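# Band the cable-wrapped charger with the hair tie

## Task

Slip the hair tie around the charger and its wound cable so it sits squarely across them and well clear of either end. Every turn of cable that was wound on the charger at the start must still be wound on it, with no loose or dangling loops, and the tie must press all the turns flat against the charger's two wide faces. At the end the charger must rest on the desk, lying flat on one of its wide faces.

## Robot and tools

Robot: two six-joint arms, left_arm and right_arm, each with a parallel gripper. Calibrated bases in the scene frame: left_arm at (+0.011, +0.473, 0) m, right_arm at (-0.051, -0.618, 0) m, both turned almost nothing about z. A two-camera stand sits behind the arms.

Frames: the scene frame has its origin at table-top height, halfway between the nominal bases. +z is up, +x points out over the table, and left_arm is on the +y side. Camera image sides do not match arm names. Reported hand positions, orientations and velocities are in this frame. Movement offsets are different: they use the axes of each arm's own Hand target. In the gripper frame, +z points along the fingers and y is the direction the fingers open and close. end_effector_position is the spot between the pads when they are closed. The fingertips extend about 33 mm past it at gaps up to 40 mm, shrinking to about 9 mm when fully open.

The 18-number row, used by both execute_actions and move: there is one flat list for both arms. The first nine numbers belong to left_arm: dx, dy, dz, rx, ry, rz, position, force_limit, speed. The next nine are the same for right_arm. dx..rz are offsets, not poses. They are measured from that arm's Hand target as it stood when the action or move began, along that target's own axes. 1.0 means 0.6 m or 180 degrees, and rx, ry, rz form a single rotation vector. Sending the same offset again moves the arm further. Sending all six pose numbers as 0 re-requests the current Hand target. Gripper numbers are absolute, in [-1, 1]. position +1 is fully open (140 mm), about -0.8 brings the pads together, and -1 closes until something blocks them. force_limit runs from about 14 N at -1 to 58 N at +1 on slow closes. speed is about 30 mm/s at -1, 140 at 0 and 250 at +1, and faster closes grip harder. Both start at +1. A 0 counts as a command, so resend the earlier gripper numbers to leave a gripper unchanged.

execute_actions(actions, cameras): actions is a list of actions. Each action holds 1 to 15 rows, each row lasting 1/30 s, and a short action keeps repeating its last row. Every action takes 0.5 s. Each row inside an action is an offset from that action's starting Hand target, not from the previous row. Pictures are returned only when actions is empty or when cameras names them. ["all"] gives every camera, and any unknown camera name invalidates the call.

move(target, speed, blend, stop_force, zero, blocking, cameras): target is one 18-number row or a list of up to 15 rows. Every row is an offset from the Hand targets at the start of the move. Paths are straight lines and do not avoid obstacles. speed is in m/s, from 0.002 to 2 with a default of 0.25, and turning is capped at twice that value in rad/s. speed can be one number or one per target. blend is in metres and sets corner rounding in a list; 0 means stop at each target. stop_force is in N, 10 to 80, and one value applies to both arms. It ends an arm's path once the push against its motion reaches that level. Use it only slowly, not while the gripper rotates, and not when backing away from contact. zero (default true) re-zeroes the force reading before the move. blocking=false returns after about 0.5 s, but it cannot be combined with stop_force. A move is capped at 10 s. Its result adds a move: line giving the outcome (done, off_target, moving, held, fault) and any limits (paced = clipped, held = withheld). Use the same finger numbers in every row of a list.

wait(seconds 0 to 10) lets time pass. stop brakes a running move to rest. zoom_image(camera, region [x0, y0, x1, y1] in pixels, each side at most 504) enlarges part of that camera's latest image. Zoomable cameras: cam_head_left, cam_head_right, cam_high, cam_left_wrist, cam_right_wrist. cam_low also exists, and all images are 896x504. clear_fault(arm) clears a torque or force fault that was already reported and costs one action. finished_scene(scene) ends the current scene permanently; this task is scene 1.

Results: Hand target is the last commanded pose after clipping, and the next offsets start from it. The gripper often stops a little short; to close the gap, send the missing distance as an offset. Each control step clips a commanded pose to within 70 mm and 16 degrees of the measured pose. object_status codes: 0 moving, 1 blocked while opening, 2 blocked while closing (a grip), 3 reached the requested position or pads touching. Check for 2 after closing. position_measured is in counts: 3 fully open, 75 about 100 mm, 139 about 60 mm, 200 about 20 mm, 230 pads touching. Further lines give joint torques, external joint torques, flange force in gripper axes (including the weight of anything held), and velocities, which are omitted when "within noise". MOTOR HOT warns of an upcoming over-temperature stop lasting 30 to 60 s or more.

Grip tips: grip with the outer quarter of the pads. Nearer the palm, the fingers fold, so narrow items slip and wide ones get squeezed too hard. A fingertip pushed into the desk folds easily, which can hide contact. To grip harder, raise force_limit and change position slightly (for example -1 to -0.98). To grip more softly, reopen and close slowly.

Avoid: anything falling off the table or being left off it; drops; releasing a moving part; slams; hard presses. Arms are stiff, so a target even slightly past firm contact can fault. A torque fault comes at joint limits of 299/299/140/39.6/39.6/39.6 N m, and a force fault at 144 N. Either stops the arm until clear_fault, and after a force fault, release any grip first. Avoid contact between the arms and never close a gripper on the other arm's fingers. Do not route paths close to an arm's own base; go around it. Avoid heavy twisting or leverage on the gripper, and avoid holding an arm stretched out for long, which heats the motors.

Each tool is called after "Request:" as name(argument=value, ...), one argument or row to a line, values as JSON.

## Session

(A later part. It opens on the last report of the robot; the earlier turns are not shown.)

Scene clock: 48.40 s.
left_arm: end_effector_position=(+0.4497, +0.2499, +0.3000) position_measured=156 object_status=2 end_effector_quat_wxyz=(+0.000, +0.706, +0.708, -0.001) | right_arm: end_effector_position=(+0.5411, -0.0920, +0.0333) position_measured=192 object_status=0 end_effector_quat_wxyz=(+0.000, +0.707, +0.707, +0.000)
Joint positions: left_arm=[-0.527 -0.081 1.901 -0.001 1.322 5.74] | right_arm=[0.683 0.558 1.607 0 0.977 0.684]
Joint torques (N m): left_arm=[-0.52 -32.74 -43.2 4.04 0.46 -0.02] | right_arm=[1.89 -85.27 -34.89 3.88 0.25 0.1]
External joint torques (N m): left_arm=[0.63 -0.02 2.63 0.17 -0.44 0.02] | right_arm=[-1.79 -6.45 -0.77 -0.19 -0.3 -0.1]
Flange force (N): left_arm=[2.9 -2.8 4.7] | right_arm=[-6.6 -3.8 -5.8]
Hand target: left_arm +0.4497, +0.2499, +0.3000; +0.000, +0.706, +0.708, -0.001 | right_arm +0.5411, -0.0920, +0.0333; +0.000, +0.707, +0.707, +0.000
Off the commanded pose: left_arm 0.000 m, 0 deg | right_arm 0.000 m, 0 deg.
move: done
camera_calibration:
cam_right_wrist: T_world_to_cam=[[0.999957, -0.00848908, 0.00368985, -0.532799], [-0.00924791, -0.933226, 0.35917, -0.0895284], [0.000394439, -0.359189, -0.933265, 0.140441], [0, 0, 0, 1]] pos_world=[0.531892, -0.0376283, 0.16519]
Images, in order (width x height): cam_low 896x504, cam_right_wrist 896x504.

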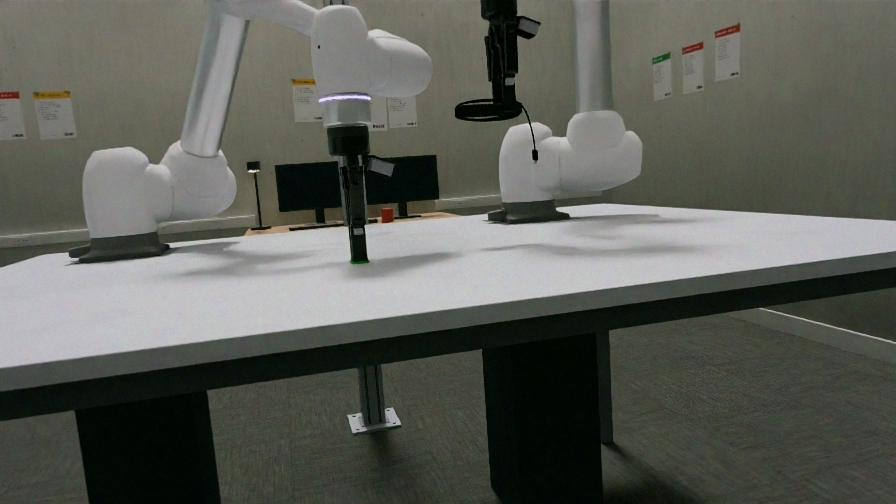

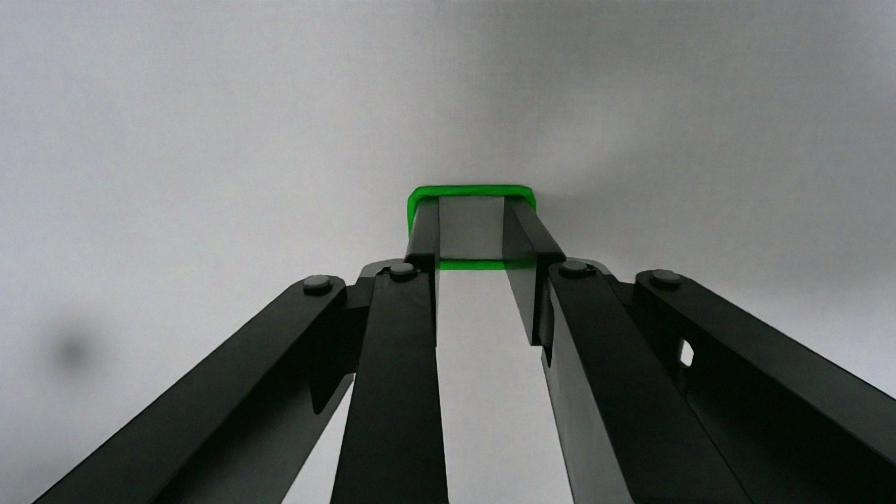

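Request:
move(
  target=[
    [0,0,0,0,0,0,-1,0.4,-1,0,0,-0.0667,0,0,0,-0.5,-1,-1],
  ],
  speed=0.04,
  cameras=["cam_right_wrist"],
)

Request:
zoom_image(
  camera="cam_right_wrist",
  region=[340, 120, 620, 300],
)

Scene clock: 49.90 s.
left_arm: end_effector_position=(+0.4497, +0.2499, +0.3000) position_measured=156 object_status=2 end_effector_quat_wxyz=(+0.000, +0.706, +0.708, -0.001) | right_arm: end_effector_position=(+0.5411, -0.0920, +0.0733) position_measured=192 object_status=3 end_effector_quat_wxyz=(+0.000, +0.707, +0.707, +0.000)
Joint positions: left_arm=[-0.527 -0.081 1.901 -0.001 1.322 5.74] | right_arm=[0.683 0.523 1.58 0 1.038 0.684]
Joint torques (N m): left_arm=[-0.69 -32.3 -42.84 4.02 0.41 -0.05] | right_arm=[2 -84.52 -37.44 4 0.27 0.09]
External joint torques (N m): left_arm=[0.69 0.11 2.41 0.16 -0.4 0.05] | right_arm=[-2.2 -5.27 0.47 -0.19 -0.31 -0.09]
Flange force (N): left_arm=[2.8 -2.2 4.3] | right_arm=[-8.0 -4.7 -3.5]
Hand target: left_arm +0.4497, +0.2499, +0.3000; +0.000, +0.706, +0.708, -0.001 | right_arm +0.5411, -0.0920, +0.0733; +0.000, +0.707, +0.707, +0.000
Off the commanded pose: left_arm 0.000 m, 0 deg | right_arm 0.000 m, 0 deg.
move: done
camera_calibration:
cam_right_wrist: T_world_to_cam=[[0.999956, -0.00858369, 0.00372558, -0.532956], [-0.00934905, -0.933225, 0.35917, -0.103805], [0.000393802, -0.359189, -0.933265, 0.177679], [0, 0, 0, 1]] pos_world=[0.531893, -0.0376283, 0.20509]
Images, in order (width x height): cam_right_wrist 896x504.

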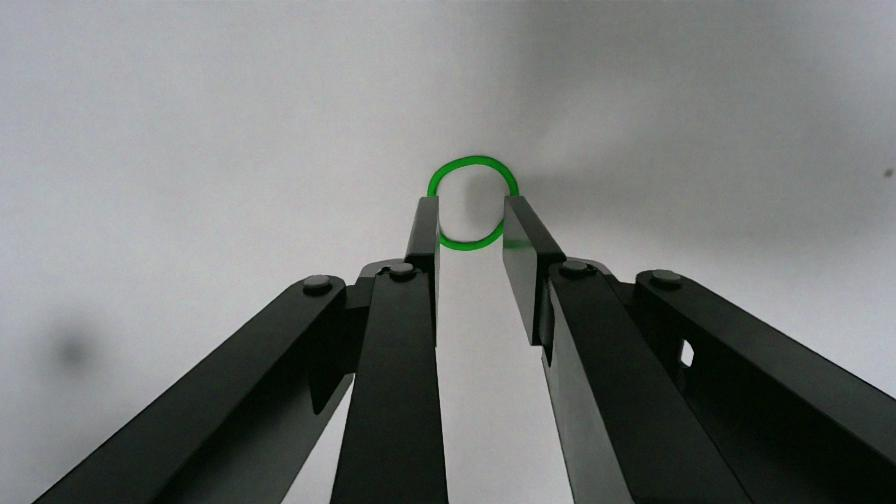

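Scaled by 1.800 from the camera's 896x504 image, which has a finer 1280x720 frame.

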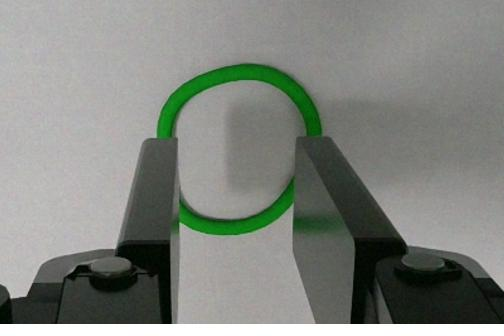

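Request:
move(
  target=[
    [0,0,0,0,0,0,-1,0.4,-1,-0.0003,0.0382,0,0,0,0,-0.58,-1,-1],
    [0,0,0,0,0,0,-1,0.4,-1,-0.0003,0.0382,0.055,0,0,0,-0.58,-1,-1],
  ],
  speed=[0.1,0.05],
  cameras=["cam_right_wrist"],
)

Request:
zoom_image(
  camera="cam_right_wrist",
  region=[340, 120, 620, 300],
)

Scene clock: 58.90 s.
left_arm: end_effector_position=(+0.4497, +0.2499, +0.3000) position_measured=156 object_status=2 end_effector_quat_wxyz=(+0.000, +0.706, +0.708, -0.001) | right_arm: end_effector_position=(+0.5640, -0.0922, +0.0404) position_measured=202 object_status=3 end_effector_quat_wxyz=(+0.000, +0.707, +0.707, +0.000)
Joint positions: left_arm=[-0.527 -0.081 1.901 -0.001 1.322 5.74] | right_arm=[0.664 0.574 1.563 0 1.004 0.665]
Joint torques (N m): left_arm=[-0.18 -32.53 -42.91 3.95 0.47 -0.03] | right_arm=[1.93 -89.46 -36.78 3.96 0.25 0.09]
External joint torques (N m): left_arm=[0.17 0.38 2.47 0.24 -0.45 0.03] | right_arm=[-1.82 -4.39 0.63 -0.22 -0.28 -0.09]
Flange force (N): left_arm=[1.7 -2.5 4.6] | right_arm=[-6.9 -4.4 -3.0]
Hand target: left_arm +0.4497, +0.2499, +0.3000; +0.000, +0.706, +0.708, -0.001 | right_arm +0.5640, -0.0922, +0.0403; +0.000, +0.707, +0.707, +0.000
Off the commanded pose: left_arm 0.000 m, 0 deg | right_arm 0.000 m, 0 deg.
move: done
camera_calibration:
cam_right_wrist: T_world_to_cam=[[0.999957, -0.00848934, 0.00368995, -0.555726], [-0.0092482, -0.933226, 0.35917, -0.0920532], [0.000394437, -0.359189, -0.933265, 0.146986], [0, 0, 0, 1]] pos_world=[0.554792, -0.0378283, 0.17229]
Images, in order (width x height): cam_right_wrist 896x504.

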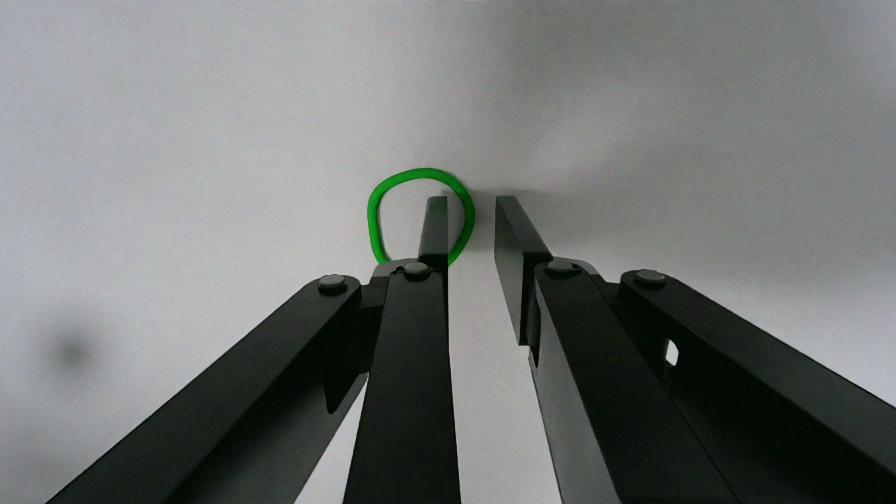

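Scaled by 1.800 from the camera's 896x504 image, which has a finer 1280x720 frame.

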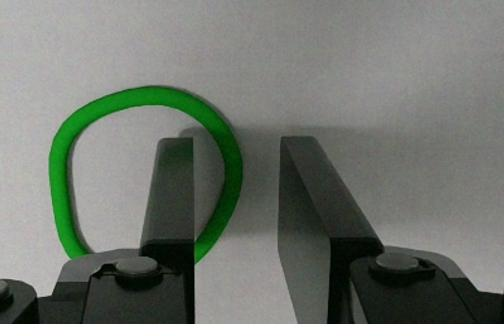

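Request:
move(
  target=[
    [0,0,0,0,0,0,-1,0.4,-1,0,0,0.012,0,0,0,-0.58,-1,-1],
  ],
  speed=0.03,
)

Request:
move(
  target=[
    [0,0,0,0,0,0,-1,0.4,-1,0,0,0,0,0,0,-1,-0.4,-1],
  ],
  cameras=["cam_right_wrist"],
)

Request:
zoom_image(
  camera="cam_right_wrist",
  region=[340, 120, 620, 300],
)

Scene clock: 59.80 s.
left_arm: end_effector_position=(+0.4497, +0.2499, +0.3000) position_measured=156 object_status=2 end_effector_quat_wxyz=(+0.000, +0.706, +0.708, -0.001) | right_arm: end_effector_position=(+0.5640, -0.0922, +0.0332) position_measured=202 object_status=3 end_effector_quat_wxyz=(+0.000, +0.707, +0.707, +0.000)
Joint positions: left_arm=[-0.527 -0.081 1.901 -0.001 1.322 5.74] | right_arm=[0.664 0.581 1.568 0 0.993 0.665]
Joint torques (N m): left_arm=[-0.78 -32.59 -42.92 4.03 0.48 -0.01] | right_arm=[1.87 -89.59 -36.28 3.91 0.25 0.07]
External joint torques (N m): left_arm=[0.76 0.74 2.57 0.15 -0.47 0.01] | right_arm=[-1.78 -4.85 0.18 -0.18 -0.29 -0.07]
Flange force (N): left_arm=[2.5 -1.5 5.0] | right_arm=[-6.5 -4.1 -3.7]
Hand target: left_arm +0.4497, +0.2499, +0.3000; +0.000, +0.706, +0.708, -0.001 | right_arm +0.5640, -0.0922, +0.0331; +0.000, +0.707, +0.707, +0.000
Off the commanded pose: left_arm 0.000 m, 0 deg | right_arm 0.000 m, 0 deg.
move: done

Scene clock: 60.60 s.
left_arm: end_effector_position=(+0.4497, +0.2499, +0.3000) position_measured=156 object_status=2 end_effector_quat_wxyz=(+0.000, +0.706, +0.708, -0.001) | right_arm: end_effector_position=(+0.5640, -0.0922, +0.0331) position_measured=226 object_status=0 end_effector_quat_wxyz=(+0.000, +0.707, +0.707, +0.000)
Joint positions: left_arm=[-0.527 -0.081 1.901 -0.001 1.322 5.74] | right_arm=[0.664 0.581 1.568 0 0.993 0.665]
Joint torques (N m): left_arm=[-0.79 -31.81 -42.85 4.05 0.43 -0.07] | right_arm=[1.88 -89.22 -36.14 3.9 0.24 0.08]
External joint torques (N m): left_arm=[0.87 -0.59 2.39 0.15 -0.41 0.07] | right_arm=[-1.77 -4.71 0.24 -0.18 -0.28 -0.08]
Flange force (N): left_arm=[3.7 -3.0 4.0] | right_arm=[-6.5 -4.1 -3.6]
Hand target: left_arm +0.4497, +0.2499, +0.3000; +0.000, +0.706, +0.708, -0.001 | right_arm +0.5640, -0.0922, +0.0331; +0.000, +0.707, +0.707, +0.000
Off the commanded pose: left_arm 0.000 m, 0 deg | right_arm 0.000 m, 0 deg.
move: done
camera_calibration:
cam_right_wrist: T_world_to_cam=[[0.999957, -0.00848908, 0.00368985, -0.555699], [-0.00924791, -0.933226, 0.35917, -0.0894314], [0.000394439, -0.359189, -0.933265, 0.140173], [0, 0, 0, 1]] pos_world=[0.554792, -0.0378283, 0.16499]
Images, in order (width x height): cam_right_wrist 896x504.

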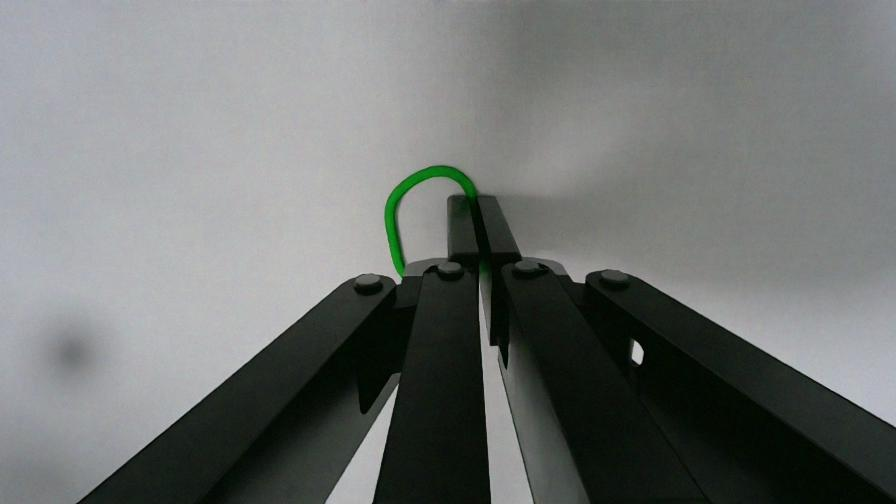

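Scaled by 1.800 from the camera's 896x504 image, which has a finer 1280x720 frame.

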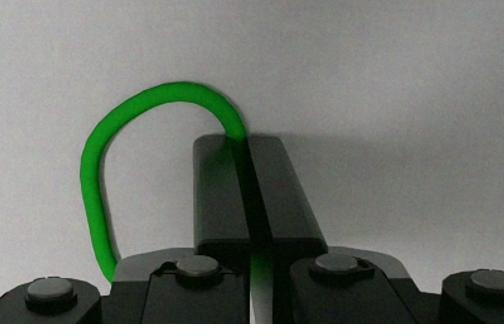

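Request:
move(
  target=[
    [0,0,0,0,0,0,-1,0.4,-1,0,0,-0.1667,0,0,0,-1,-0.4,-1],
  ],
  speed=0.06,
  cameras=["cam_right_wrist","cam_low"],
)

Request:
zoom_image(
  camera="cam_right_wrist",
  region=[340, 120, 620, 300],
)

Request:
zoom_image(
  camera="cam_low",
  region=[290, 150, 430, 250],
)

Scene clock: 62.83 s.
left_arm: end_effector_position=(+0.4497, +0.2499, +0.3000) position_measured=156 object_status=2 end_effector_quat_wxyz=(+0.000, +0.706, +0.708, -0.001) | right_arm: end_effector_position=(+0.5640, -0.0922, +0.1331) position_measured=226 object_status=2 end_effector_quat_wxyz=(+0.000, +0.707, +0.707, +0.000)
Joint positions: left_arm=[-0.527 -0.081 1.901 -0.001 1.322 5.74] | right_arm=[0.664 0.503 1.492 0 1.147 0.665]
Joint torques (N m): left_arm=[-0.67 -32.63 -42.92 3.99 0.42 0.03] | right_arm=[1.8 -85.77 -39.5 4.27 0.14 0.04]
External joint torques (N m): left_arm=[0.71 0.21 2.44 0.2 -0.4 -0.03] | right_arm=[-1.89 -4.16 0.47 -0.24 -0.18 -0.04]
Flange force (N): left_arm=[2.7 -2.2 4.4] | right_arm=[-6.7 -4.1 -2.1]
Hand target: left_arm +0.4497, +0.2499, +0.3000; +0.000, +0.706, +0.708, -0.001 | right_arm +0.5640, -0.0921, +0.1332; +0.000, +0.707, +0.707, +0.000
Off the commanded pose: left_arm 0.000 m, 0 deg | right_arm 0.000 m, 0 deg.
move: done
camera_calibration:
cam_right_wrist: T_world_to_cam=[[0.999956, -0.00858369, 0.00372558, -0.55608], [-0.00934905, -0.933225, 0.35917, -0.125292], [0.000393802, -0.359189, -0.933265, 0.2335], [0, 0, 0, 1]] pos_world=[0.554793, -0.0378283, 0.26499]
Images, in order (width x height): cam_low 896x504, cam_right_wrist 896x504.

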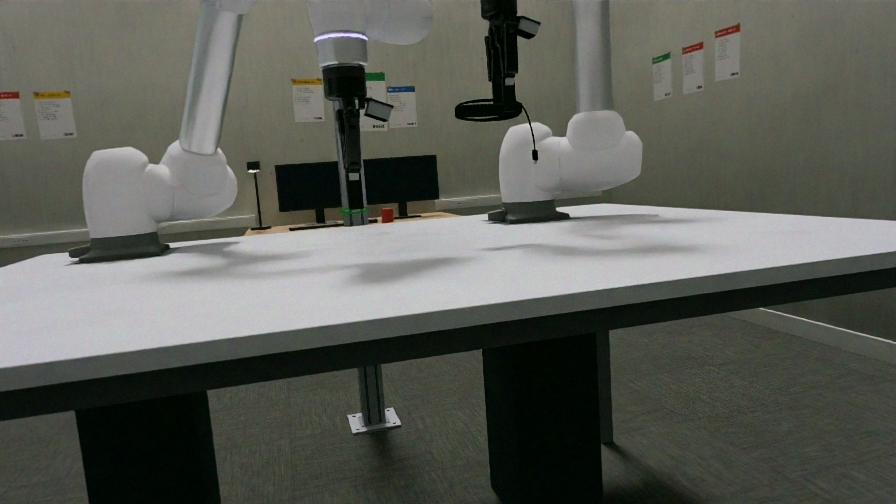

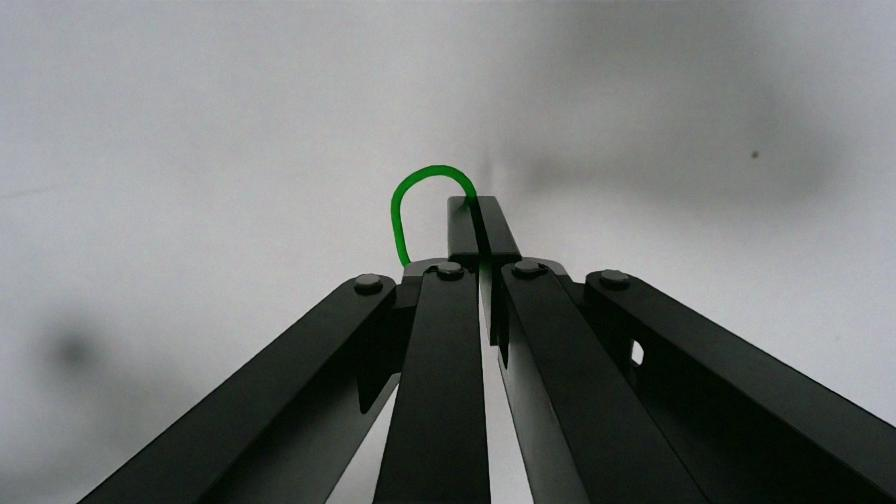

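Scaled by 1.800 from the camera's 896x504 image, which has a finer 1280x720 frame.

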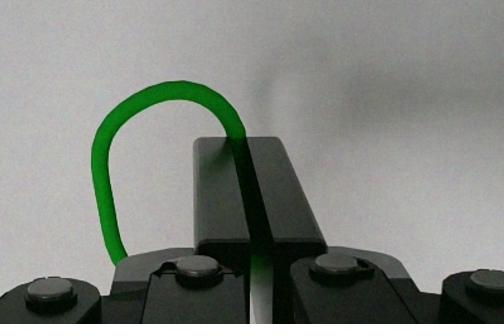

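Scaled by 3.600 from the camera's 896x504 image, which has a finer 1280x720 frame.

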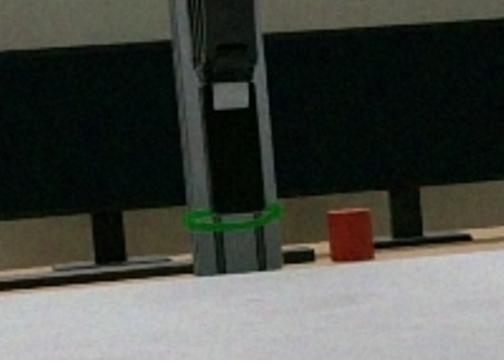

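Request:
move(
  target=[-0.1167,0.0505,-0.0333,0,0,0,-1,0.4,-1,0.1037,-0.0483,-0.2722,0,0.5,0,-1,-0.4,-1],
  speed=0.25,
  cameras=["all"],
)

Request:
zoom_image(
  camera="cam_right_wrist",
  region=[300, 100, 660, 300],
)

Request:
zoom_image(
  camera="cam_low",
  region=[330, 60, 550, 210],
)

Scene clock: 73.90 s.
left_arm: end_effector_position=(+0.4803, +0.1800, +0.3199) position_measured=156 object_status=2 end_effector_quat_wxyz=(+0.000, +0.706, +0.708, -0.001) | right_arm: end_effector_position=(+0.5350, -0.0299, +0.2965) position_measured=226 object_status=2 end_effector_quat_wxyz=(+0.500, -0.500, -0.500, -0.500)
Joint positions: left_arm=[-0.607 0.011 1.776 -0.001 1.355 5.66] | right_arm=[0.357 0.442 1.969 1.842 1.335 -0.873]
Joint torques (N m): left_arm=[-0.46 -42.46 -43.25 4.05 0.45 -0.09] | right_arm=[1.58 -74.76 -33.27 1.08 2.34 0.03]
External joint torques (N m): left_arm=[0.47 0.61 2.53 0.17 -0.43 0.09] | right_arm=[-1.64 -3.26 0.48 -0.09 -0.16 -0.03]
Flange force (N): left_arm=[2.5 -2.1 4.7] | right_arm=[4.1 -3.5 -4.2]
Hand target: left_arm +0.4803, +0.1800, +0.3199; +0.000, +0.706, +0.708, -0.001 | right_arm +0.5350, -0.0298, +0.2964; +0.500, -0.500, -0.500, -0.500
Off the commanded pose: left_arm 0.000 m, 0 deg | right_arm 0.000 m, 0 deg.
move: done
camera_calibration:
cam_left_wrist: T_world_to_cam=[[0.999986, 0.00393864, -0.00355353, -0.469111], [0.00494275, -0.935013, 0.354579, 0.0573203], [-0.00192604, -0.354592, -0.935019, 0.502756], [0, 0, 0, 1]] pos_world=[0.46979, 0.233716, 0.448095]
cam_right_wrist: T_world_to_cam=[[0.999962, -0.00456621, -0.00741091, -0.523809], [-0.00855661, -0.359249, -0.933202, 0.273752], [0.00159883, 0.93323, -0.359275, 0.276077], [0, 0, 0, 1]] pos_world=[0.52569, -0.16169, 0.350772]

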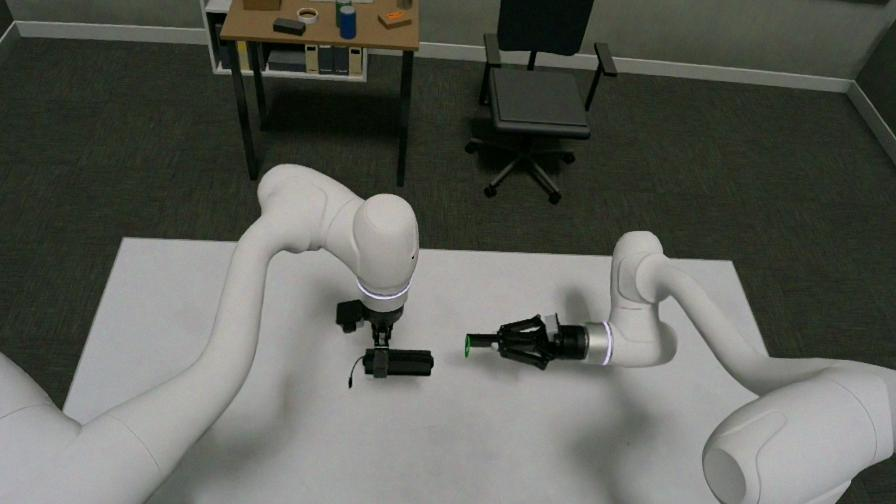

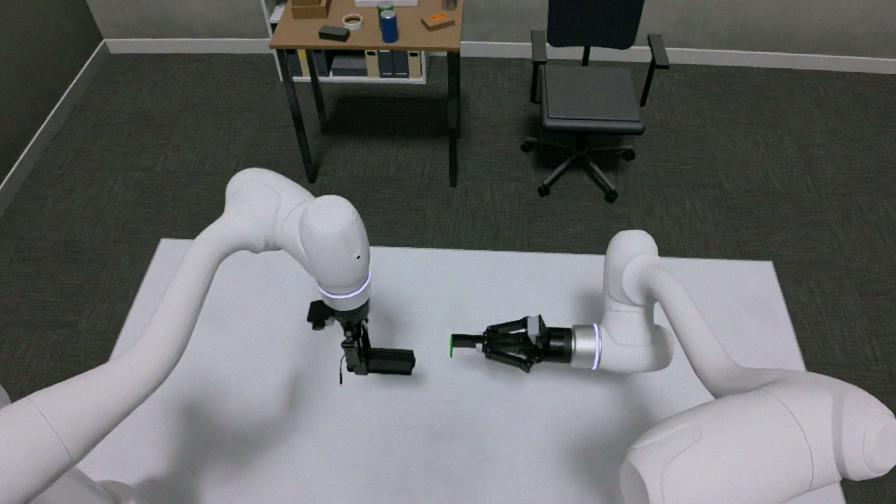

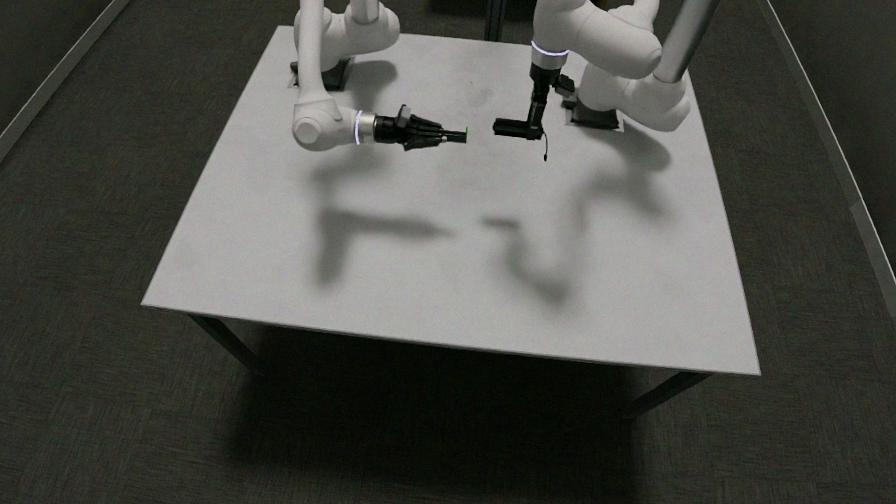

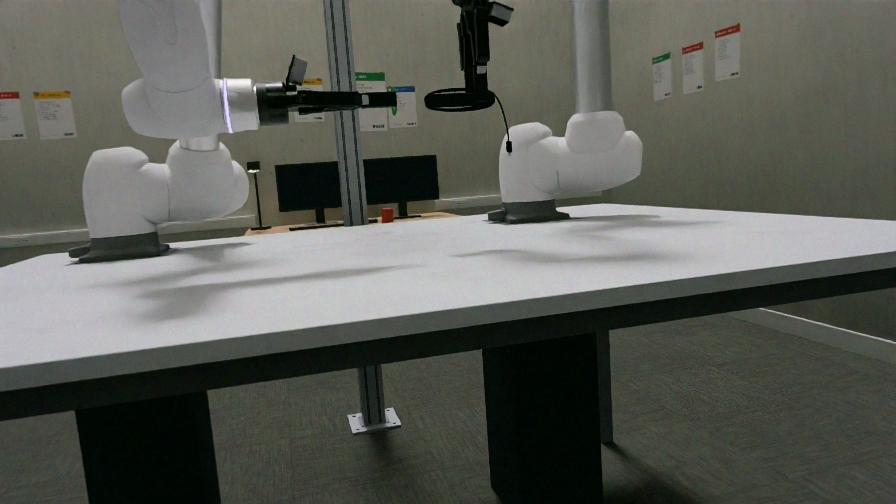

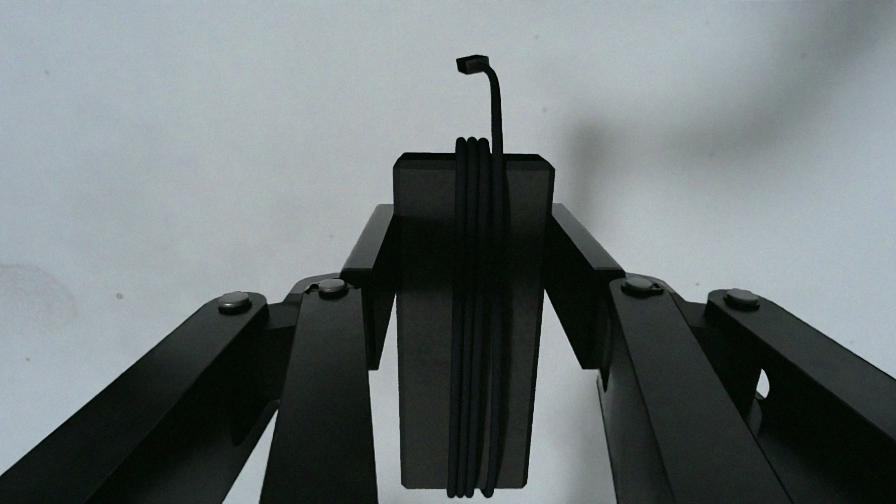

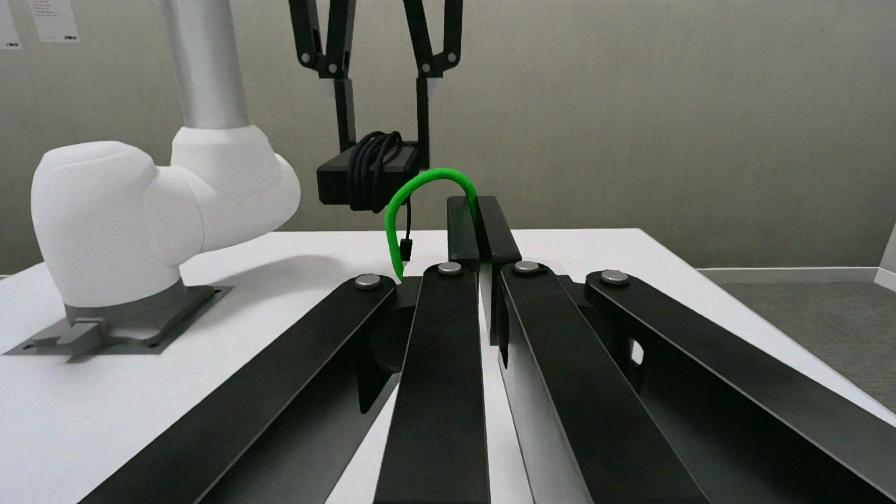

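Scaled by 1.400 from the camera's 896x504 image, which has a finer 1280x720 frame.

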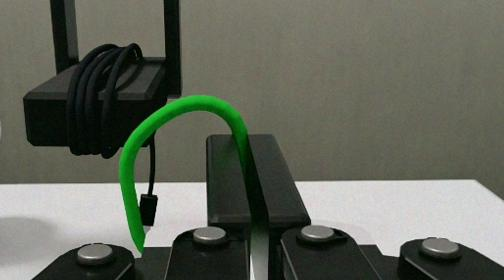

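Scaled by 2.291 from the camera's 896x504 image, which has a finer 1280x720 frame.

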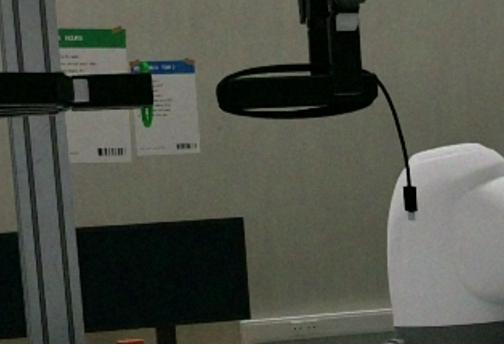

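Request:
zoom_image(
  camera="cam_right_wrist",
  region=[300, 110, 520, 290],
)

Request:
zoom_image(
  camera="cam_left_wrist",
  region=[380, 300, 580, 504],
)

Request:
zoom_image(
  camera="cam_low",
  region=[340, 70, 540, 160],
)

Scaled by 2.291 from the camera's 896x504 image, which has a finer 1280x720 frame.

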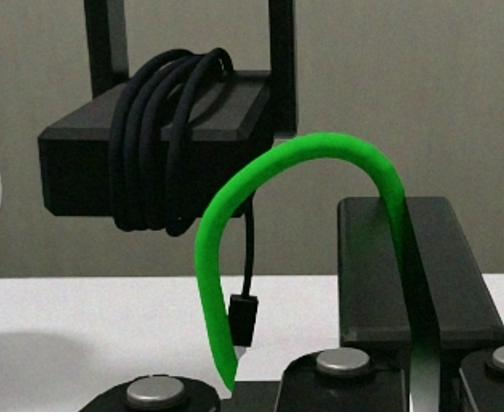

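Scaled by 2.471 from the camera's 896x504 image, which has a finer 1280x720 frame.

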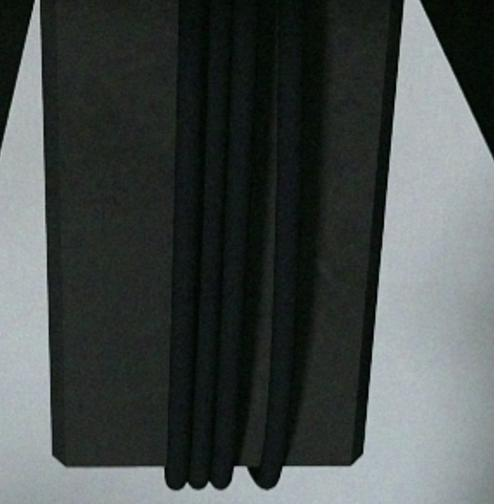

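Scaled by 2.520 from the camera's 896x504 image, which has a finer 1280x720 frame.

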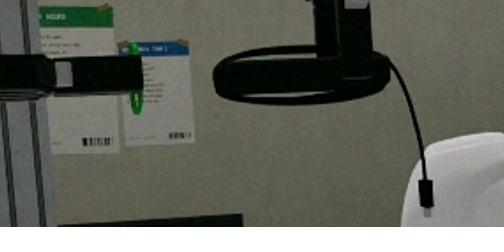

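Request:
move(
  target=[0,0,0,0,0,0,-1,0.4,-1,-0.0017,-0.2318,0.0937,-0.3333,0,0,-1,-0.4,-1],
  speed=0.2,
  cameras=["all"],
)

Request:
zoom_image(
  camera="cam_right_wrist",
  region=[380, 100, 640, 300],
)

Request:
zoom_image(
  camera="cam_head_left",
  region=[360, 300, 560, 440],
)

Request:
zoom_image(
  camera="cam_high",
  region=[400, 60, 580, 180],
)

Scene clock: 80.37 s.
left_arm: end_effector_position=(+0.4803, +0.1800, +0.3199) position_measured=156 object_status=2 end_effector_quat_wxyz=(+0.000, +0.706, +0.708, -0.001) | right_arm: end_effector_position=(+0.3960, +0.0265, +0.2954) position_measured=226 object_status=2 end_effector_quat_wxyz=(-0.183, +0.683, +0.183, +0.683)
Joint positions: left_arm=[-0.607 0.011 1.776 -0.001 1.355 5.66] | right_arm=[1.181 0.285 2.228 3.904 1.087 -1.989]
Joint torques (N m): left_arm=[-0.5 -42.58 -43.31 4.01 0.53 -0.02] | right_arm=[1.86 -51.85 -25.25 -2.75 2.83 0.04]
External joint torques (N m): left_arm=[0.45 1.13 2.68 0.2 -0.52 0.02] | right_arm=[-1.85 -2.96 0.18 -0.15 -0.23 -0.04]
Flange force (N): left_arm=[2.1 -1.7 5.3] | right_arm=[5.1 5.8 -0.3]
Hand target: left_arm +0.4803, +0.1800, +0.3199; +0.000, +0.706, +0.708, -0.001 | right_arm +0.3960, +0.0265, +0.2954; -0.183, +0.683, +0.183, +0.683
Off the commanded pose: left_arm 0.000 m, 0 deg | right_arm 0.000 m, 0 deg.
move: done
camera_calibration:
cam_left_wrist: T_world_to_cam=[[0.999986, 0.00393864, -0.00355353, -0.469111], [0.00494275, -0.935013, 0.354579, 0.0573203], [-0.00192604, -0.354592, -0.935019, 0.502756], [0, 0, 0, 1]] pos_world=[0.46979, 0.233716, 0.448095]
cam_right_wrist: T_world_to_cam=[[0.496218, -0.868168, -0.00722675, -0.162298], [-0.314937, -0.172239, -0.933353, 0.408241], [0.809063, 0.465422, -0.358887, -0.0841178], [0, 0, 0, 1]] pos_world=[0.277162, -0.0314367, 0.349672]

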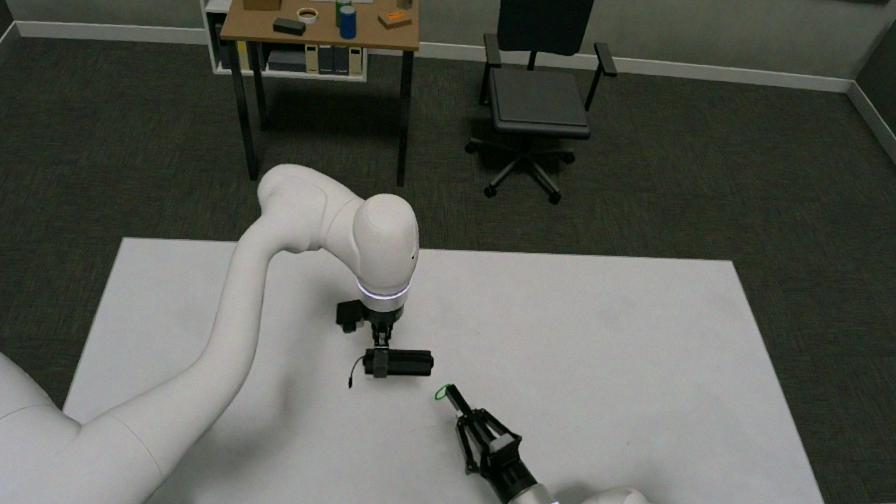

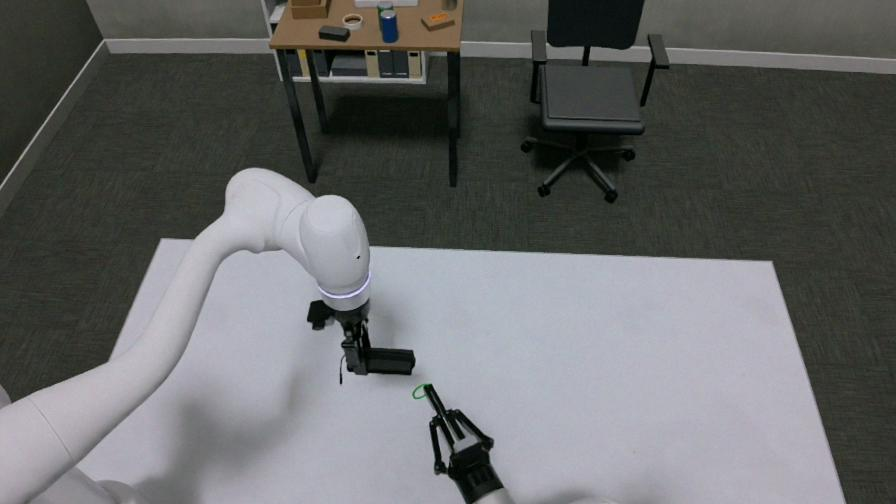

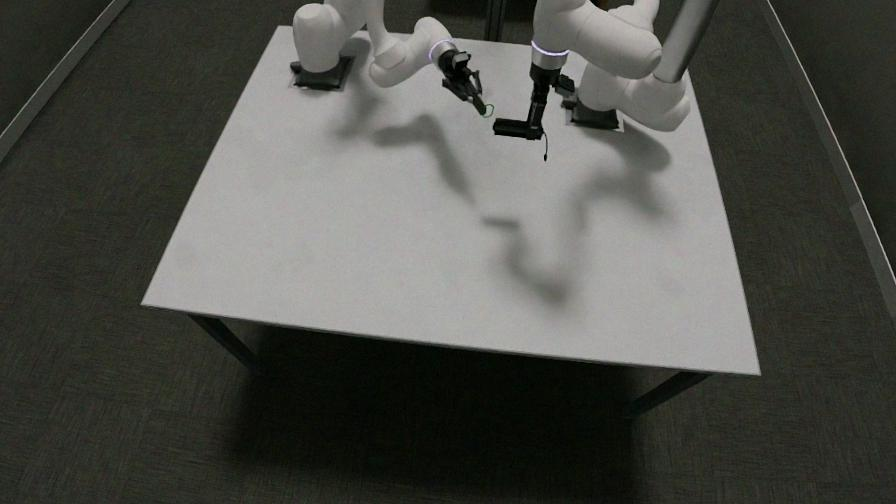

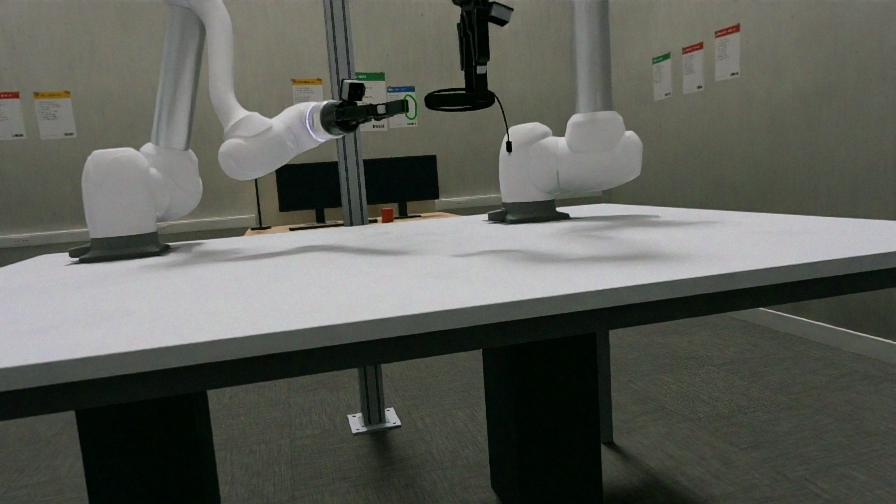

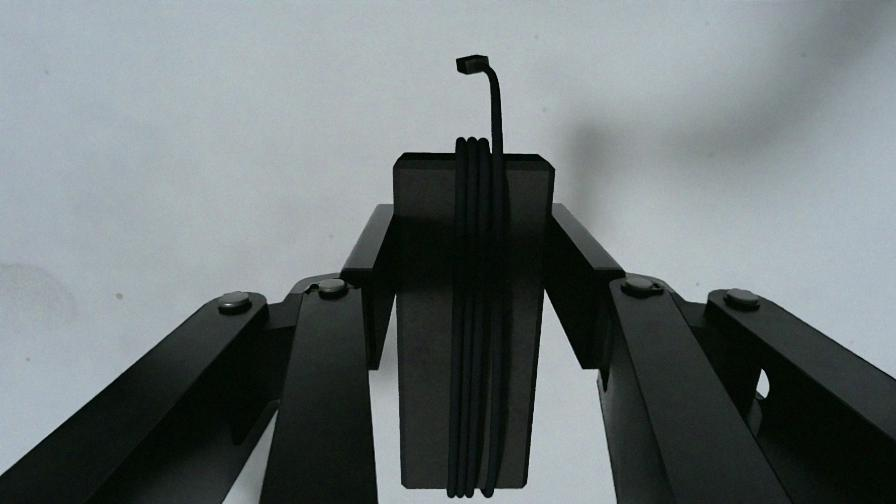

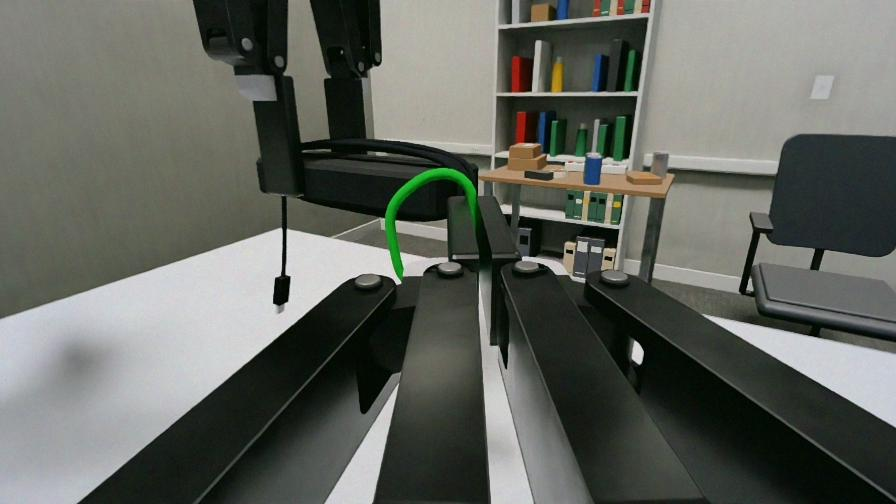

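Scaled by 1.938 from the camera's 896x504 image, which has a finer 1280x720 frame.

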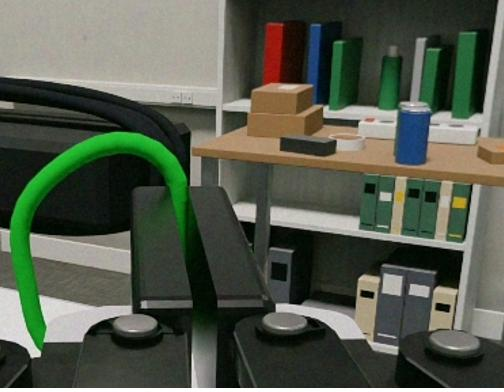

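Scaled by 2.520 from the camera's 896x504 image, which has a finer 1280x720 frame.

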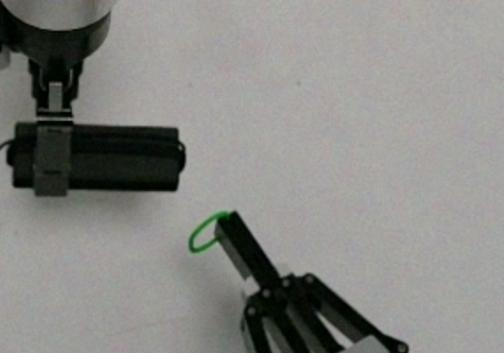

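Scaled by 2.800 from the camera's 896x504 image, which has a finer 1280x720 frame.

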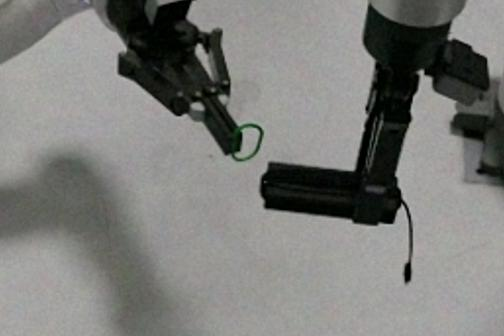

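Request:
zoom_image(
  camera="cam_right_wrist",
  region=[380, 130, 500, 250],
)

Scaled by 4.200 from the camera's 896x504 image, which has a finer 1280x720 frame.

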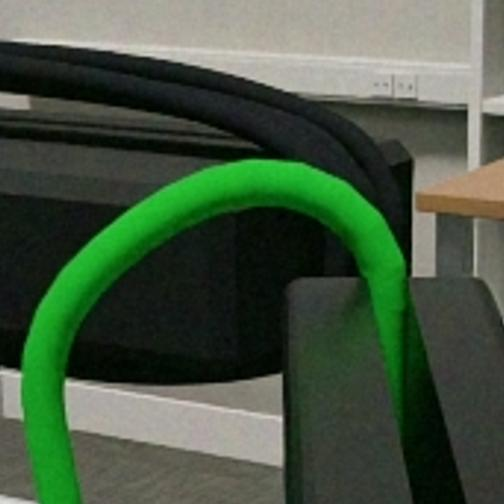

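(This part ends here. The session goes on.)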